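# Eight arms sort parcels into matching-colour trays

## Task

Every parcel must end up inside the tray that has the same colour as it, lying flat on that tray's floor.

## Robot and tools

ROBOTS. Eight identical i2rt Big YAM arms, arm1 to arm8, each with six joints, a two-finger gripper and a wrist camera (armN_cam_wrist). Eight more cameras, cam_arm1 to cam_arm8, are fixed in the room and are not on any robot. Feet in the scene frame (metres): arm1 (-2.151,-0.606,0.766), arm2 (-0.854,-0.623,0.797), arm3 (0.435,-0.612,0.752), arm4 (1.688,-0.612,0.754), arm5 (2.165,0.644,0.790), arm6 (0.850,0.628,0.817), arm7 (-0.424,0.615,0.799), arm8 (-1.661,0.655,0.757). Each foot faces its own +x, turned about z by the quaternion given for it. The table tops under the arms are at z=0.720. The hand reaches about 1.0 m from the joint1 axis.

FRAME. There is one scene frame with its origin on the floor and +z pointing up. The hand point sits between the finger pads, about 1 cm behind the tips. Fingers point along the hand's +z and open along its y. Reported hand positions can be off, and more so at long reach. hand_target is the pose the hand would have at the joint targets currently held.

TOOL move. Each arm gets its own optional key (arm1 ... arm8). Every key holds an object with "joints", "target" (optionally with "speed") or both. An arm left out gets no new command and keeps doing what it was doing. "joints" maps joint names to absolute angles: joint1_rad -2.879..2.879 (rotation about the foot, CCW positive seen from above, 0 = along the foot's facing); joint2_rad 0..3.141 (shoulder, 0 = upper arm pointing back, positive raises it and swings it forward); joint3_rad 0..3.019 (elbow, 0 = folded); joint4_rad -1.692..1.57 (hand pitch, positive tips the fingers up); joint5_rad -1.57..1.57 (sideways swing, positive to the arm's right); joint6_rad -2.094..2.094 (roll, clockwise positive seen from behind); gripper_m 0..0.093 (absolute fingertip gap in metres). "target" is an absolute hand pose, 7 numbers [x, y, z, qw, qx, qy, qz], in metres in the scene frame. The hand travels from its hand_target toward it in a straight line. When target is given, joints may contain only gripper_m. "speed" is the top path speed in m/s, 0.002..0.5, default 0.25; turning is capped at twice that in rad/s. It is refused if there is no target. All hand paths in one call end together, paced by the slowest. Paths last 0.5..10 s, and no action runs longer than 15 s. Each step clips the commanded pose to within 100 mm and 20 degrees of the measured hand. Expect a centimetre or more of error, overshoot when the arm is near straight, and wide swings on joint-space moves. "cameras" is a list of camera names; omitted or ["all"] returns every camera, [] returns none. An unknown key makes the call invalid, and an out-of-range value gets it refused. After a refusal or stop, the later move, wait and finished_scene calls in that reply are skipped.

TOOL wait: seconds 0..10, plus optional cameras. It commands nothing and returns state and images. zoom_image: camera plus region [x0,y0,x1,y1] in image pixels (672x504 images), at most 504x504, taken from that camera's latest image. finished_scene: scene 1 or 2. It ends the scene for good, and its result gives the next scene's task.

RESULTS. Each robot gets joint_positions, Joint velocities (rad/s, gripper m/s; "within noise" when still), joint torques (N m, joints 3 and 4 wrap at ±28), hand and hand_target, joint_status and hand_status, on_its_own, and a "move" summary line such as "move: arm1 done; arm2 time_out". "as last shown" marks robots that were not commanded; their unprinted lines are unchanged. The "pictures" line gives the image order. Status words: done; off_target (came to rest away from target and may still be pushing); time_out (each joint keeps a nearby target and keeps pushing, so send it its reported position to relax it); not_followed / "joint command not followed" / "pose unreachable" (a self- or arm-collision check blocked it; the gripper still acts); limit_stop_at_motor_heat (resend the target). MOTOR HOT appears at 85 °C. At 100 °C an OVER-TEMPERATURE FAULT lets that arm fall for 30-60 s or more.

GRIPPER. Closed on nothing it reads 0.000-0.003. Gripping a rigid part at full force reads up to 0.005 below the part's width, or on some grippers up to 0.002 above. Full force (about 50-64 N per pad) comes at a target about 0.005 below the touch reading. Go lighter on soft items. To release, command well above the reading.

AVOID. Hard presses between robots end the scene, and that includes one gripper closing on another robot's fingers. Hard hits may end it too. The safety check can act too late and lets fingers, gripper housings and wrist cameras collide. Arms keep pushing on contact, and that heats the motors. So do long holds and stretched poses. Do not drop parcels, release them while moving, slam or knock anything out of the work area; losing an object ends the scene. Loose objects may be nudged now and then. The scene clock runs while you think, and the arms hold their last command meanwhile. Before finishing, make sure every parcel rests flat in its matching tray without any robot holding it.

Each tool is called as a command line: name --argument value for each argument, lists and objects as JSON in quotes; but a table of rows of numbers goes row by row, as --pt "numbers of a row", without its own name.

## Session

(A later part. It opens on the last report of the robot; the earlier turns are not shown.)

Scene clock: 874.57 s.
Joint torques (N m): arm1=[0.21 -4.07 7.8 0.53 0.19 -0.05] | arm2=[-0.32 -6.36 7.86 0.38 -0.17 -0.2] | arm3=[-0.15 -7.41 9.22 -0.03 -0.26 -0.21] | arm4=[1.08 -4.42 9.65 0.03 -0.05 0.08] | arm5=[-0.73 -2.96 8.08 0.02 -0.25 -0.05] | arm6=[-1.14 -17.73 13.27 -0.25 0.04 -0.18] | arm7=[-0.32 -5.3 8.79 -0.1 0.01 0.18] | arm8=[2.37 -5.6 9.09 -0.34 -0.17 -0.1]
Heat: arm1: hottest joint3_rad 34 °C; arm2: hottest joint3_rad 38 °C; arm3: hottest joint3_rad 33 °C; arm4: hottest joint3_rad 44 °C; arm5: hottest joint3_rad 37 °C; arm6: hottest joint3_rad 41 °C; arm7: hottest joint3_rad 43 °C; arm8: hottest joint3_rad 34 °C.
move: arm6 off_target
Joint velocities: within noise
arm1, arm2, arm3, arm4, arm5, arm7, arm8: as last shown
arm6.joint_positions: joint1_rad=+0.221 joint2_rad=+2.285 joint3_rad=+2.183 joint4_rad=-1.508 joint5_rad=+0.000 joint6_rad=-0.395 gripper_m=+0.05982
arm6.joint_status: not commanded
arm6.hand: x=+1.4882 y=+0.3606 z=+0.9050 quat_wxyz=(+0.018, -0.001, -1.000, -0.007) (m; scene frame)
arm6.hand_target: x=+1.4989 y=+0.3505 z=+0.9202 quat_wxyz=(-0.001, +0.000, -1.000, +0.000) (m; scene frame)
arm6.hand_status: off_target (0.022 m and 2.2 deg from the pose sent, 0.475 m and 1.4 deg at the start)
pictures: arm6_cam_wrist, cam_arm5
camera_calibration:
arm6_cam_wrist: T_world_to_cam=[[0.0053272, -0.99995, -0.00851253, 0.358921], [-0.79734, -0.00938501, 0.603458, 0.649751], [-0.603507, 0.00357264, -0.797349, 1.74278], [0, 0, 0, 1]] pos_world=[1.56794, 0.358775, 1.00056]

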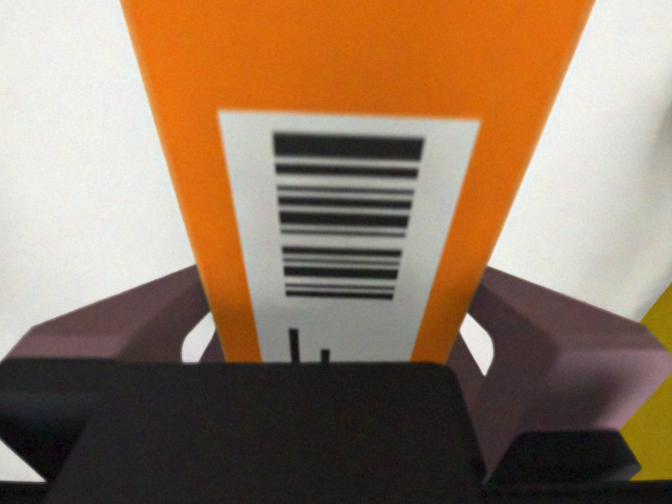

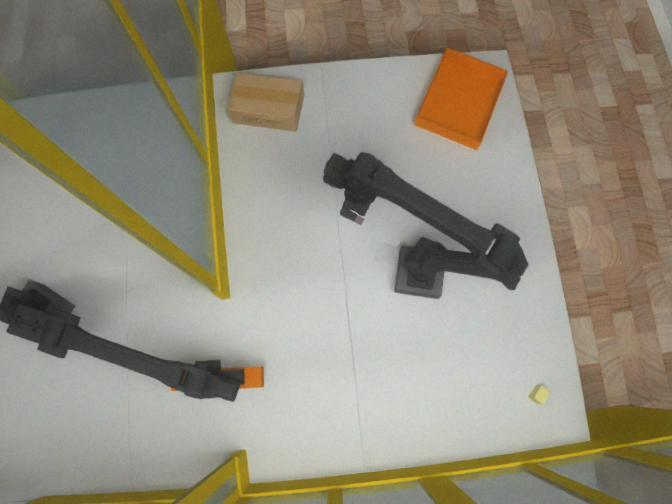

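move --arm6 '{"target":[1.51,0.345,0.80,0,0,1,0],"speed":0.2}' --cameras '[]'

move --arm6 '{"target":[1.51,0.345,0.780,0,0,1,0],"speed":0.08}' --cameras '[]'

move --arm6 '{"target":[1.51,0.345,0.772,0,0,1,0],"speed":0.05}' --cameras '["arm6_cam_wrist"]'

Scene clock: 883.87 s.
Joint torques (N m): arm1=[0.56 -3.9 7.86 0.39 0.2 -0.05] | arm2=[-0.32 -6.36 7.86 0.38 -0.17 -0.2] | arm3=[-0.09 -7.3 9.26 -0.06 -0.25 -0.22] | arm4=[1.08 -4.42 9.65 0.03 -0.05 0.08] | arm5=[-1.03 -2.84 7.99 0.06 -0.22 -0.05] | arm6=[-1.2 -20.01 9.31 0.5 0.04 -0.18] | arm7=[-0.44 -5.13 8.8 -0.09 0.02 0.18] | arm8=[2.14 -5.48 9.1 -0.32 -0.18 -0.09]
Heat: arm1: hottest joint3_rad 34 °C; arm2: hottest joint3_rad 38 °C; arm3: hottest joint3_rad 33 °C; arm4: hottest joint3_rad 44 °C; arm5: hottest joint3_rad 38 °C; arm6: hottest joint3_rad 41 °C; arm7: hottest joint3_rad 43 °C; arm8: hottest joint3_rad 34 °C.
move: arm6 off_target
Joint velocities: within noise
arm1, arm3, arm5, arm7: as last shown
arm2.joint_positions: joint1_rad=-1.419 joint2_rad=+1.007 joint3_rad=+1.055 joint4_rad=-1.616 joint5_rad=+0.004 joint6_rad=-0.502 gripper_m=+0.09292
arm2.joint_status: not commanded
arm2.hand: x=-0.7267 y=-0.3976 z=+1.0567 quat_wxyz=(-0.002, +0.705, -0.710, +0.001) (m; scene frame)
arm2.hand_target: x=-0.7272 y=-0.4008 z=+1.0567 quat_wxyz=(-0.001, +0.707, -0.707, +0.000) (m; scene frame)
arm2.hand_status: not commanded
arm4.joint_positions: joint1_rad=+1.791 joint2_rad=+1.010 joint3_rad=+1.058 joint4_rad=-1.615 joint5_rad=+0.012 joint6_rad=-0.391 gripper_m=+0.09290
arm4.joint_status: not commanded
arm4.hand: x=+1.4517 y=-0.5056 z=+1.0151 quat_wxyz=(-0.001, +1.000, -0.004, -0.005) (m; scene frame)
arm4.hand_target: x=+1.4547 y=-0.5097 z=+1.0145 quat_wxyz=(-0.001, +1.000, +0.000, -0.004) (m; scene frame)
arm4.hand_status: not commanded
arm6.joint_positions: joint1_rad=+0.221 joint2_rad=+2.422 joint3_rad=+2.124 joint4_rad=-1.310 joint5_rad=+0.000 joint6_rad=-0.396 gripper_m=+0.05982
arm6.joint_status: not commanded
arm6.hand: x=+1.5026 y=+0.3545 z=+0.7881 quat_wxyz=(+0.017, +0.000, -1.000, -0.007) (m; scene frame)
arm6.hand_target: x=+1.5097 y=+0.3452 z=+0.8001 quat_wxyz=(+0.000, +0.000, -1.000, +0.000) (m; scene frame)
arm6.hand_status: off_target (0.017 m and 2.1 deg from the pose sent, 0.108 m and 2.2 deg at the start)
arm8.joint_positions: joint1_rad=+0.422 joint2_rad=+1.014 joint3_rad=+1.056 joint4_rad=-1.616 joint5_rad=+0.003 joint6_rad=-0.172 gripper_m=+0.09292
arm8.joint_status: not commanded
arm8.hand: x=-1.7096 y=+0.3999 z=+1.0158 quat_wxyz=(+0.002, -0.712, -0.703, +0.000) (m; scene frame)
arm8.hand_target: x=-1.7071 y=+0.4036 z=+1.0169 quat_wxyz=(-0.001, -0.707, -0.707, +0.001) (m; scene frame)
arm8.hand_status: not commanded
pictures: none
No camera images: "cameras" was empty.

Scene clock: 884.83 s.
Joint torques (N m): arm1=[0.44 -4.48 7.77 0.44 0.2 -0.04] | arm2=[-0.32 -6.42 7.86 0.38 -0.17 -0.2] | arm3=[-0.15 -7.41 9.24 -0.06 -0.25 -0.22] | arm4=[1.03 -4.37 9.65 0.03 -0.05 0.08] | arm5=[-1.14 -2.9 8.05 -0.03 -0.23 -0.08] | arm6=[-1.2 -18.37 8.13 0.57 0.02 -0.18] | arm7=[-0.26 -5.13 8.8 -0.06 0 0.19] | arm8=[2.43 -5.6 9.1 -0.31 -0.17 -0.1]
Heat: arm1: hottest joint3_rad 34 °C; arm2: hottest joint3_rad 38 °C; arm3: hottest joint3_rad 33 °C; arm4: hottest joint3_rad 44 °C; arm5: hottest joint3_rad 38 °C; arm6: hottest joint3_rad 41 °C; arm7: hottest joint3_rad 43 °C; arm8: hottest joint3_rad 34 °C.
move: arm6 done
Joint velocities: within noise
arm1, arm2, arm3, arm4, arm5, arm7, arm8: as last shown
arm6.joint_positions: joint1_rad=+0.221 joint2_rad=+2.423 joint3_rad=+2.124 joint4_rad=-1.274 joint5_rad=+0.000 joint6_rad=-0.396 gripper_m=+0.05982
arm6.joint_status: not commanded
arm6.hand: x=+1.5105 y=+0.3512 z=+0.7874 quat_wxyz=(+0.001, +0.000, -1.000, -0.001) (m; scene frame)
arm6.hand_target: x=+1.5099 y=+0.3451 z=+0.7802 quat_wxyz=(+0.000, +0.000, -1.000, +0.000) (m; scene frame)
arm6.hand_status: done (0.010 m and 0.2 deg from the pose sent, 0.015 m and 2.1 deg at the start)
pictures: none
No camera images: "cameras" was empty.

Scene clock: 885.83 s.
Joint torques (N m): arm1=[0.85 -4.01 7.82 0.43 0.17 -0.06] | arm2=[-0.32 -6.42 7.86 0.38 -0.17 -0.2] | arm3=[-0.03 -7.36 9.25 -0.02 -0.25 -0.21] | arm4=[1.08 -4.42 9.65 0.03 -0.05 0.08] | arm5=[-1.2 -3.43 8.01 0.01 -0.21 -0.04] | arm6=[-1.26 -18.84 8.24 0.57 0.03 -0.17] | arm7=[-0.38 -5.19 8.77 -0.12 0.02 0.17] | arm8=[2.2 -5.13 9.14 -0.29 -0.18 -0.11]
Heat: arm1: hottest joint3_rad 34 °C; arm2: hottest joint3_rad 38 °C; arm3: hottest joint3_rad 33 °C; arm4: hottest joint3_rad 44 °C; arm5: hottest joint3_rad 38 °C; arm6: hottest joint3_rad 41 °C; arm7: hottest joint3_rad 43 °C; arm8: hottest joint3_rad 34 °C.
move: arm6 done
Joint velocities: within noise
arm1, arm2, arm3, arm4, arm5, arm7, arm8: as last shown
arm6.joint_positions: joint1_rad=+0.221 joint2_rad=+2.434 joint3_rad=+2.117 joint4_rad=-1.260 joint5_rad=+0.000 joint6_rad=-0.396 gripper_m=+0.05982
arm6.joint_status: not commanded
arm6.hand: x=+1.5095 y=+0.3516 z=+0.7768 quat_wxyz=(+0.003, +0.000, -1.000, -0.002) (m; scene frame)
arm6.hand_target: x=+1.5099 y=+0.3451 z=+0.7721 quat_wxyz=(+0.000, +0.000, -1.000, +0.000) (m; scene frame)
arm6.hand_status: done (0.008 m and 0.4 deg from the pose sent, 0.017 m and 0.2 deg at the start)
pictures: arm6_cam_wrist
camera_calibration:
arm6_cam_wrist: T_world_to_cam=[[0.00659149, -0.999972, 0.0036208, 0.337349], [-0.814178, -0.00326448, 0.580606, 0.784936], [-0.580577, -0.00677503, -0.814177, 1.63555], [0, 0, 0, 1]] pos_world=[1.58642, 0.350983, 0.874671]

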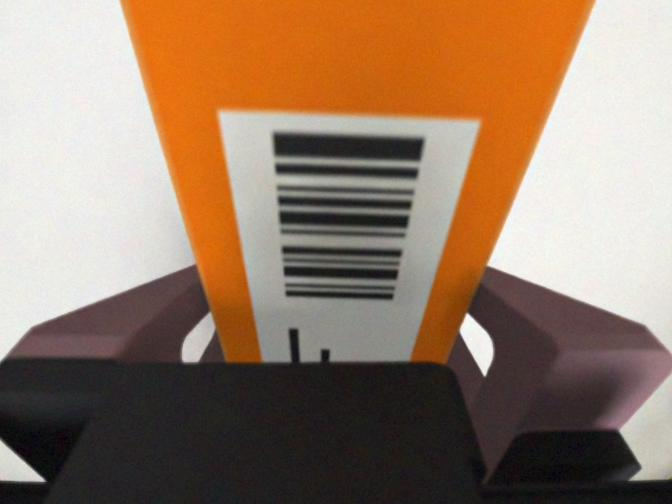

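move --arm6 '{"target":[1.51,0.345,0.762,0,0,1,0],"speed":0.05}' --cameras '[]'

move --arm6 '{"target":[1.51,0.345,0.753,0,0,1,0],"speed":0.05}' --cameras '["cam_arm5"]'

Scene clock: 889.87 s.
Joint torques (N m): arm1=[0.67 -4.01 7.82 0.44 0.2 -0.04] | arm2=[-0.32 -6.36 7.86 0.38 -0.17 -0.2] | arm3=[0.03 -7.47 9.26 -0.03 -0.25 -0.22] | arm4=[1.08 -4.42 9.65 0.03 -0.05 0.08] | arm5=[-0.67 -3.43 8.05 0.09 -0.26 -0.06] | arm6=[-1.14 -18.84 8.25 0.57 0.03 -0.18] | arm7=[-0.32 -5.25 8.8 -0.05 0 0.17] | arm8=[2.43 -5.36 9.09 -0.32 -0.16 -0.09]
Heat: arm1: hottest joint3_rad 34 °C; arm2: hottest joint3_rad 38 °C; arm3: hottest joint3_rad 33 °C; arm4: hottest joint3_rad 44 °C; arm5: hottest joint3_rad 38 °C; arm6: hottest joint3_rad 40 °C; arm7: hottest joint3_rad 43 °C; arm8: hottest joint3_rad 34 °C.
move: arm6 done
Joint velocities: within noise
arm1.joint_positions: joint1_rad=-1.559 joint2_rad=+1.005 joint3_rad=+1.061 joint4_rad=-1.624 joint5_rad=+0.005 joint6_rad=+0.158 gripper_m=+0.09286
arm1.joint_status: not commanded
arm1.hand: x=-2.2568 y=-0.8395 z=+1.0303 quat_wxyz=(-0.004, -0.877, -0.480, +0.004) (m; scene frame)
arm1.hand_target: x=-2.2589 y=-0.8362 z=+1.0271 quat_wxyz=(-0.003, -0.879, -0.477, +0.004) (m; scene frame)
arm1.hand_status: not commanded
arm2, arm3, arm4, arm5, arm8: as last shown
arm6.joint_positions: joint1_rad=+0.221 joint2_rad=+2.445 joint3_rad=+2.111 joint4_rad=-1.243 joint5_rad=+0.000 joint6_rad=-0.396 gripper_m=+0.05982
arm6.joint_status: not commanded
arm6.hand: x=+1.5095 y=+0.3516 z=+0.7667 quat_wxyz=(+0.003, +0.000, -1.000, -0.002) (m; scene frame)
arm6.hand_target: x=+1.5099 y=+0.3451 z=+0.7622 quat_wxyz=(+0.000, +0.000, -1.000, +0.000) (m; scene frame)
arm6.hand_status: done (0.008 m and 0.4 deg from the pose sent, 0.016 m and 0.4 deg at the start)
arm7.joint_positions: joint1_rad=+2.188 joint2_rad=+1.008 joint3_rad=+1.065 joint4_rad=-1.614 joint5_rad=-0.001 joint6_rad=+0.164 gripper_m=+0.09291
arm7.joint_status: not commanded
arm7.hand: x=-0.4173 y=+0.8759 z=+1.0627 quat_wxyz=(-0.005, +0.638, -0.770, -0.006) (m; scene frame)
arm7.hand_target: x=-0.4173 y=+0.8701 z=+1.0591 quat_wxyz=(-0.001, +0.636, -0.772, -0.001) (m; scene frame)
arm7.hand_status: not commanded
pictures: none
No camera images: "cameras" was empty.

Scene clock: 890.83 s.
Joint torques (N m): arm1=[0.67 -4.01 7.83 0.55 0.19 -0.04] | arm2=[-0.32 -6.42 7.87 0.38 -0.17 -0.2] | arm3=[-0.03 -7.47 9.25 -0.08 -0.25 -0.22] | arm4=[1.08 -4.42 9.66 0.03 -0.05 0.08] | arm5=[-1.2 -3.02 7.99 -0.17 -0.2 -0.06] | arm6=[-1.26 -18.26 7.76 0.72 0.03 -0.17] | arm7=[-0.21 -5.13 8.77 -0.12 0.02 0.18] | arm8=[2.32 -5.54 9.01 -0.36 -0.17 -0.1]
Heat: arm1: hottest joint3_rad 34 °C; arm2: hottest joint3_rad 38 °C; arm3: hottest joint3_rad 33 °C; arm4: hottest joint3_rad 44 °C; arm5: hottest joint3_rad 39 °C; arm6: hottest joint3_rad 40 °C; arm7: hottest joint3_rad 43 °C; arm8: hottest joint3_rad 34 °C.
move: arm6 off_target
Joint velocities: within noise
arm1, arm2, arm3, arm4, arm5, arm7, arm8: as last shown
arm6.joint_positions: joint1_rad=+0.221 joint2_rad=+2.449 joint3_rad=+2.111 joint4_rad=-1.232 joint5_rad=+0.000 joint6_rad=-0.396 gripper_m=+0.05982
arm6.joint_status: not commanded
arm6.hand: x=+1.5115 y=+0.3508 z=+0.7643 quat_wxyz=(+0.000, +0.000, -1.000, +0.000) (m; scene frame)
arm6.hand_target: x=+1.5098 y=+0.3452 z=+0.7532 quat_wxyz=(+0.000, +0.000, -1.000, +0.000) (m; scene frame)
arm6.hand_status: off_target (0.013 m and 0.0 deg from the pose sent, 0.015 m and 0.4 deg at the start)
pictures: cam_arm5

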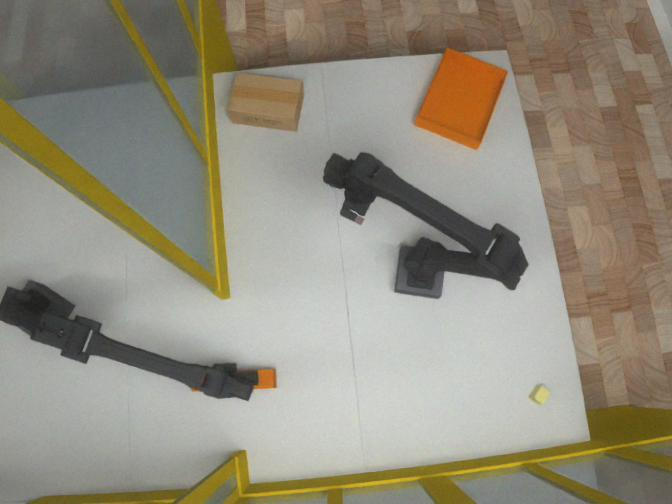

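move --arm6 '{"target":[1.51,0.345,0.745,0,0,1,0],"speed":0.05}' --cameras '[]'

move --arm6 '{"joints":{"gripper_m":0.068}}' --cameras '["arm6_cam_wrist"]'

Scene clock: 896.17 s.
Joint torques (N m): arm1=[0.67 -4.25 7.77 0.5 0.18 -0.04] | arm2=[-0.32 -6.42 7.87 0.38 -0.17 -0.2] | arm3=[-0.09 -7.36 9.25 -0.06 -0.25 -0.21] | arm4=[1.03 -4.42 9.65 0.03 -0.05 0.07] | arm5=[-0.91 -3.37 8.09 -0.03 -0.24 -0.03] | arm6=[-1.2 -17.61 7.53 1.06 0.02 -0.17] | arm7=[-0.38 -5.07 8.77 -0.09 0.01 0.17] | arm8=[2.32 -5.48 9.06 -0.36 -0.19 -0.1]
Heat: arm1: hottest joint3_rad 34 °C; arm2: hottest joint3_rad 38 °C; arm3: hottest joint3_rad 33 °C; arm4: hottest joint3_rad 44 °C; arm5: hottest joint3_rad 39 °C; arm6: hottest joint3_rad 40 °C; arm7: hottest joint3_rad 43 °C; arm8: hottest joint3_rad 34 °C.
move: arm6 off_target
Joint velocities: within noise
arm1, arm2, arm3, arm4, arm5, arm7, arm8: as last shown
arm6.joint_positions: joint1_rad=+0.221 joint2_rad=+2.449 joint3_rad=+2.108 joint4_rad=-1.228 joint5_rad=+0.000 joint6_rad=-0.396 gripper_m=+0.05982
arm6.joint_status: not commanded
arm6.hand: x=+1.5115 y=+0.3508 z=+0.7633 quat_wxyz=(-0.001, +0.000, -1.000, +0.000) (m; scene frame)
arm6.hand_target: x=+1.5095 y=+0.3453 z=+0.7453 quat_wxyz=(+0.000, +0.000, -1.000, +0.000) (m; scene frame)
arm6.hand_status: off_target (0.019 m and 0.1 deg from the pose sent, 0.020 m and 0.0 deg at the start)
pictures: none
No camera images: "cameras" was empty.

Scene clock: 896.93 s.
Joint torques (N m): arm1=[0.26 -3.6 7.71 0.44 0.19 -0.06] | arm2=[-0.32 -6.42 7.87 0.38 -0.17 -0.2] | arm3=[-0.09 -7.36 9.28 -0.06 -0.26 -0.22] | arm4=[1.08 -4.37 9.66 0.03 -0.05 0.08] | arm5=[-0.91 -3.02 8.12 0.03 -0.22 -0.08] | arm6=[-1.2 -18.84 8.02 0.58 0.02 -0.16] | arm7=[-0.26 -5.25 8.79 -0.05 0.01 0.17] | arm8=[2.32 -5.48 9.03 -0.32 -0.17 -0.08]
Heat: arm1: hottest joint3_rad 34 °C; arm2: hottest joint3_rad 38 °C; arm3: hottest joint3_rad 33 °C; arm4: hottest joint3_rad 44 °C; arm5: hottest joint3_rad 39 °C; arm6: hottest joint3_rad 40 °C; arm7: hottest joint3_rad 43 °C; arm8: hottest joint3_rad 34 °C.
move: arm6 done
Joint velocities: within noise
arm1, arm2, arm4, arm7, arm8: as last shown
arm3.joint_positions: joint1_rad=-1.259 joint2_rad=+1.013 joint3_rad=+1.049 joint4_rad=-1.614 joint5_rad=+0.000 joint6_rad=-0.277 gripper_m=+0.09297
arm3.joint_status: not commanded
arm3.hand: x=+0.5106 y=-0.3659 z=+1.0092 quat_wxyz=(-0.001, +0.699, -0.715, +0.002) (m; scene frame)
arm3.hand_target: x=+0.5076 y=-0.3681 z=+1.0128 quat_wxyz=(-0.004, +0.707, -0.707, -0.002) (m; scene frame)
arm3.hand_status: not commanded
arm5.joint_positions: joint1_rad=-0.422 joint2_rad=+1.000 joint3_rad=+1.031 joint4_rad=-1.611 joint5_rad=+0.002 joint6_rad=-0.097 gripper_m=+0.09396
arm5.joint_status: not commanded
arm5.hand: x=+1.9672 y=+0.8034 z=+1.0426 quat_wxyz=(-0.003, +0.957, -0.289, +0.005) (m; scene frame)
arm5.hand_target: x=+1.9654 y=+0.8045 z=+1.0498 quat_wxyz=(-0.004, +0.957, -0.289, +0.000) (m; scene frame)
arm5.hand_status: not commanded
arm6.joint_positions: joint1_rad=+0.221 joint2_rad=+2.463 joint3_rad=+2.101 joint4_rad=-1.214 joint5_rad=+0.000 joint6_rad=-0.398 gripper_m=+0.06787
arm6.joint_status: all done
arm6.hand: x=+1.5097 y=+0.3515 z=+0.7513 quat_wxyz=(+0.002, +0.000, -1.000, -0.001) (m; scene frame)
arm6.hand_target: x=+1.5095 y=+0.3453 z=+0.7453 quat_wxyz=(+0.000, +0.000, -1.000, +0.000) (m; scene frame)
arm6.hand_status: not commanded
pictures: arm6_cam_wrist
camera_calibration:
arm6_cam_wrist: T_world_to_cam=[[0.00769291, -0.999961, 0.00431284, 0.335202], [-0.815207, -0.00377364, 0.579158, 0.802804], [-0.579119, -0.00797126, -0.815204, 1.61391], [0, 0, 0, 1]] pos_world=[1.58652, 0.351084, 0.849271]

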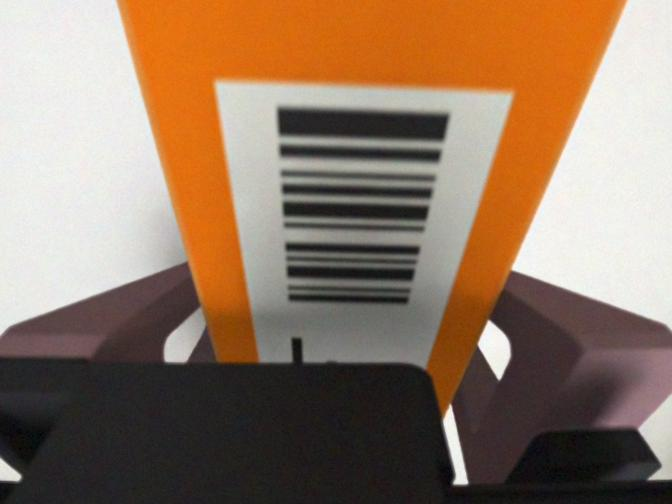

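move --arm6 '{"joints":{"gripper_m":0.093}}' --cameras '[]'

move --arm6 '{"target":[1.5,0.35,0.92,0,0,1,0],"speed":0.25}' --cameras '["arm6_cam_wrist"]'

move --arm6 '{"joints":{"joint2_rad":1.0,"joint3_rad":1.05,"joint4_rad":-1.62}}' --cameras '[]'

move --arm6 '{"joints":{"joint1_rad":-1.2}}' --arm5 '{"joints":{"joint1_rad":0.66,"joint6_rad":0.4}}' --cameras '["cam_arm5","arm5_cam_wrist"]'

Scene clock: 904.73 s.
Joint torques (N m): arm1=[0.73 -3.96 7.77 0.42 0.16 -0.04] | arm2=[-0.32 -6.36 7.86 0.38 -0.17 -0.2] | arm3=[-0.09 -7.41 9.28 -0.08 -0.26 -0.22] | arm4=[1.08 -4.37 9.65 0.03 -0.05 0.08] | arm5=[-0.85 -2.96 7.99 -0.12 -0.23 -0.05] | arm6=[-1.2 -18.61 8.02 0.58 0.02 -0.15] | arm7=[-0.26 -5.25 8.81 -0.09 0.01 0.18] | arm8=[2.37 -5.42 8.99 -0.32 -0.16 -0.1]
Heat: arm1: hottest joint3_rad 34 °C; arm2: hottest joint3_rad 38 °C; arm3: hottest joint3_rad 33 °C; arm4: hottest joint3_rad 44 °C; arm5: hottest joint3_rad 39 °C; arm6: hottest joint3_rad 39 °C; arm7: hottest joint3_rad 43 °C; arm8: hottest joint3_rad 34 °C.
move: arm6 done
Joint velocities: within noise
arm1, arm2, arm3, arm4, arm5, arm7, arm8: as last shown
arm6.joint_positions: joint1_rad=+0.221 joint2_rad=+2.463 joint3_rad=+2.101 joint4_rad=-1.214 joint5_rad=+0.000 joint6_rad=-0.398 gripper_m=+0.09277
arm6.joint_status: all done
arm6.hand: x=+1.5097 y=+0.3515 z=+0.7513 quat_wxyz=(+0.002, +0.000, -1.000, -0.001) (m; scene frame)
arm6.hand_target: x=+1.5095 y=+0.3453 z=+0.7453 quat_wxyz=(+0.000, +0.000, -1.000, +0.000) (m; scene frame)
arm6.hand_status: not commanded
pictures: none
No camera images: "cameras" was empty.

Scene clock: 906.33 s.
Joint torques (N m): arm1=[0.67 -3.9 7.82 0.36 0.2 -0.04] | arm2=[-0.32 -6.36 7.86 0.36 -0.17 -0.2] | arm3=[0.03 -7.24 9.28 -0.06 -0.25 -0.22] | arm4=[1.03 -4.42 9.65 0.03 -0.05 0.08] | arm5=[-1.26 -2.9 8.03 0.03 -0.18 -0.01] | arm6=[-1.14 -19.14 12.85 -0.25 0.03 -0.15] | arm7=[-0.26 -5.36 8.8 -0.08 0.01 0.17] | arm8=[2.26 -5.42 9.13 -0.29 -0.18 -0.09]
Heat: arm1: hottest joint3_rad 34 °C; arm2: hottest joint3_rad 38 °C; arm3: hottest joint3_rad 33 °C; arm4: hottest joint3_rad 44 °C; arm5: hottest joint3_rad 39 °C; arm6: hottest joint3_rad 39 °C; arm7: hottest joint3_rad 43 °C; arm8: hottest joint3_rad 34 °C.
move: arm6 off_target
Joint velocities: within noise
arm1, arm3, arm5, arm7: as last shown
arm2.joint_positions: joint1_rad=-1.419 joint2_rad=+1.007 joint3_rad=+1.055 joint4_rad=-1.616 joint5_rad=+0.004 joint6_rad=-0.502 gripper_m=+0.09292
arm2.joint_status: not commanded
arm2.hand: x=-0.7267 y=-0.3976 z=+1.0567 quat_wxyz=(-0.002, +0.705, -0.710, +0.001) (m; scene frame)
arm2.hand_target: x=-0.7272 y=-0.4008 z=+1.0567 quat_wxyz=(-0.001, +0.707, -0.707, +0.000) (m; scene frame)
arm2.hand_status: not commanded
arm4.joint_positions: joint1_rad=+1.791 joint2_rad=+1.010 joint3_rad=+1.058 joint4_rad=-1.615 joint5_rad=+0.012 joint6_rad=-0.391 gripper_m=+0.09290
arm4.joint_status: not commanded
arm4.hand: x=+1.4517 y=-0.5056 z=+1.0151 quat_wxyz=(-0.001, +1.000, -0.004, -0.005) (m; scene frame)
arm4.hand_target: x=+1.4547 y=-0.5097 z=+1.0145 quat_wxyz=(-0.001, +1.000, +0.000, -0.004) (m; scene frame)
arm4.hand_status: not commanded
arm6.joint_positions: joint1_rad=+0.221 joint2_rad=+2.304 joint3_rad=+2.187 joint4_rad=-1.508 joint5_rad=+0.000 joint6_rad=-0.398 gripper_m=+0.09285
arm6.joint_status: not commanded
arm6.hand: x=+1.4883 y=+0.3605 z=+0.8935 quat_wxyz=(+0.025, +0.000, -1.000, -0.011) (m; scene frame)
arm6.hand_target: x=+1.4987 y=+0.3506 z=+0.9202 quat_wxyz=(+0.000, +0.000, -1.000, +0.000) (m; scene frame)
arm6.hand_status: off_target (0.031 m and 3.1 deg from the pose sent, 0.169 m and 0.3 deg at the start; pose on its path clipped on 6 of 48 steps)
arm8.joint_positions: joint1_rad=+0.422 joint2_rad=+1.014 joint3_rad=+1.056 joint4_rad=-1.616 joint5_rad=+0.003 joint6_rad=-0.172 gripper_m=+0.09292
arm8.joint_status: not commanded
arm8.hand: x=-1.7096 y=+0.3999 z=+1.0158 quat_wxyz=(+0.002, -0.712, -0.703, +0.000) (m; scene frame)
arm8.hand_target: x=-1.7071 y=+0.4036 z=+1.0169 quat_wxyz=(-0.001, -0.707, -0.707, +0.001) (m; scene frame)
arm8.hand_status: not commanded
pictures: arm6_cam_wrist
camera_calibration:
arm6_cam_wrist: T_world_to_cam=[[0.00748223, -0.999864, -0.0147301, 0.361031], [-0.788551, -0.014958, 0.614787, 0.635551], [-0.614923, 0.00701545, -0.788556, 1.74149], [0, 0, 0, 1]] pos_world=[1.56935, 0.358271, 0.987853]

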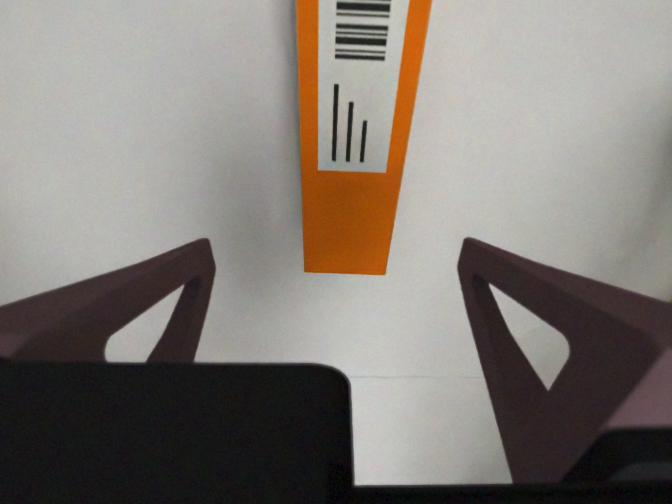

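Scene clock: 908.17 s.
Joint torques (N m): arm1=[0.62 -3.84 7.83 0.44 0.21 -0.04] | arm2=[-0.32 -6.36 7.86 0.39 -0.17 -0.2] | arm3=[-0.09 -7.24 9.22 -0.08 -0.26 -0.22] | arm4=[1.08 -4.37 9.65 0.02 -0.05 0.08] | arm5=[-0.56 -2.9 7.91 -0.05 -0.19 -0.03] | arm6=[-1.08 -4.13 8.5 0.01 0.04 -0.15] | arm7=[-0.44 -5.36 8.8 -0.05 0.01 0.17] | arm8=[2.08 -5.66 9.06 -0.32 -0.18 -0.11]
Heat: arm1: hottest joint3_rad 34 °C; arm2: hottest joint3_rad 38 °C; arm3: hottest joint3_rad 33 °C; arm4: hottest joint3_rad 44 °C; arm5: hottest joint3_rad 39 °C; arm6: hottest joint3_rad 39 °C; arm7: hottest joint3_rad 43 °C; arm8: hottest joint3_rad 34 °C.
move: arm6 done
Joint velocities: within noise
arm1, arm2, arm3, arm4, arm5, arm7, arm8: as last shown
arm6.joint_positions: joint1_rad=+0.221 joint2_rad=+1.013 joint3_rad=+1.049 joint4_rad=-1.616 joint5_rad=+0.000 joint6_rad=-0.398 gripper_m=+0.09285
arm6.joint_status: all done
arm6.hand: x=+1.0887 y=+0.5280 z=+1.0728 quat_wxyz=(+0.004, +0.000, -1.000, -0.002) (m; scene frame)
arm6.hand_target: x=+1.0856 y=+0.5272 z=+1.0762 quat_wxyz=(+0.000, +0.000, -1.000, +0.000) (m; scene frame)
arm6.hand_status: not commanded
pictures: none
No camera images: "cameras" was empty.

Scene clock: 910.00 s.
Joint torques (N m): arm1=[0.38 -3.84 7.83 0.43 0.18 -0.02] | arm2=[-0.32 -6.36 7.87 0.36 -0.17 -0.2] | arm3=[-0.09 -7.3 9.26 -0.08 -0.25 -0.22] | arm4=[1.08 -4.37 9.65 0.03 -0.05 0.08] | arm5=[-0.03 -3.14 8.05 0.16 -0.14 0.07] | arm6=[-1.32 -4.01 8.5 0.02 -0.01 -0.15] | arm7=[-0.32 -5.13 8.83 -0.12 0.01 0.19] | arm8=[2.26 -5.25 9.03 -0.28 -0.17 -0.11]
Heat: arm1: hottest joint3_rad 34 °C; arm2: hottest joint3_rad 38 °C; arm3: hottest joint3_rad 33 °C; arm4: hottest joint3_rad 44 °C; arm5: hottest joint3_rad 39 °C; arm6: hottest joint3_rad 39 °C; arm7: hottest joint3_rad 43 °C; arm8: hottest joint3_rad 34 °C.
move: arm5 done; arm6 done
Joint velocities: within noise
arm1, arm2, arm3, arm4, arm7, arm8: as last shown
arm5.joint_positions: joint1_rad=+0.653 joint2_rad=+1.000 joint3_rad=+1.031 joint4_rad=-1.611 joint5_rad=+0.001 joint6_rad=+0.390 gripper_m=+0.09397
arm5.joint_status: all done
arm5.hand: x=+1.9288 y=+0.5461 z=+1.0408 quat_wxyz=(-0.005, +1.000, +0.001, +0.006) (m; scene frame)
arm5.hand_target: x=+1.9276 y=+0.5435 z=+1.0481 quat_wxyz=(-0.003, +1.000, +0.000, +0.001) (m; scene frame)
arm5.hand_status: not commanded
arm6.joint_positions: joint1_rad=-1.191 joint2_rad=+1.013 joint3_rad=+1.049 joint4_rad=-1.616 joint5_rad=+0.001 joint6_rad=-0.398 gripper_m=+0.09286
arm6.joint_status: all done
arm6.hand: x=+0.7889 y=+0.3772 z=+1.0729 quat_wxyz=(+0.002, -0.648, -0.761, -0.004) (m; scene frame)
arm6.hand_target: x=+0.7873 y=+0.3802 z=+1.0763 quat_wxyz=(+0.000, -0.650, -0.760, +0.001) (m; scene frame)
arm6.hand_status: not commanded
pictures: arm5_cam_wrist, cam_arm5
camera_calibration:
arm5_cam_wrist: T_world_to_cam=[[0.00904733, 0.999835, 0.01575, -0.578775], [0.814542, -0.0165051, 0.57987, -2.15801], [0.580035, 0.00758271, -0.814556, -0.150977], [0, 0, 0, 1]] pos_world=[1.8506, 0.544206, 1.1375]

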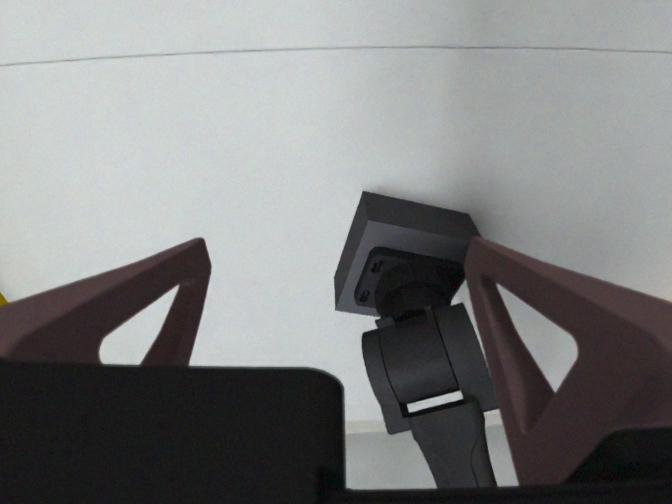

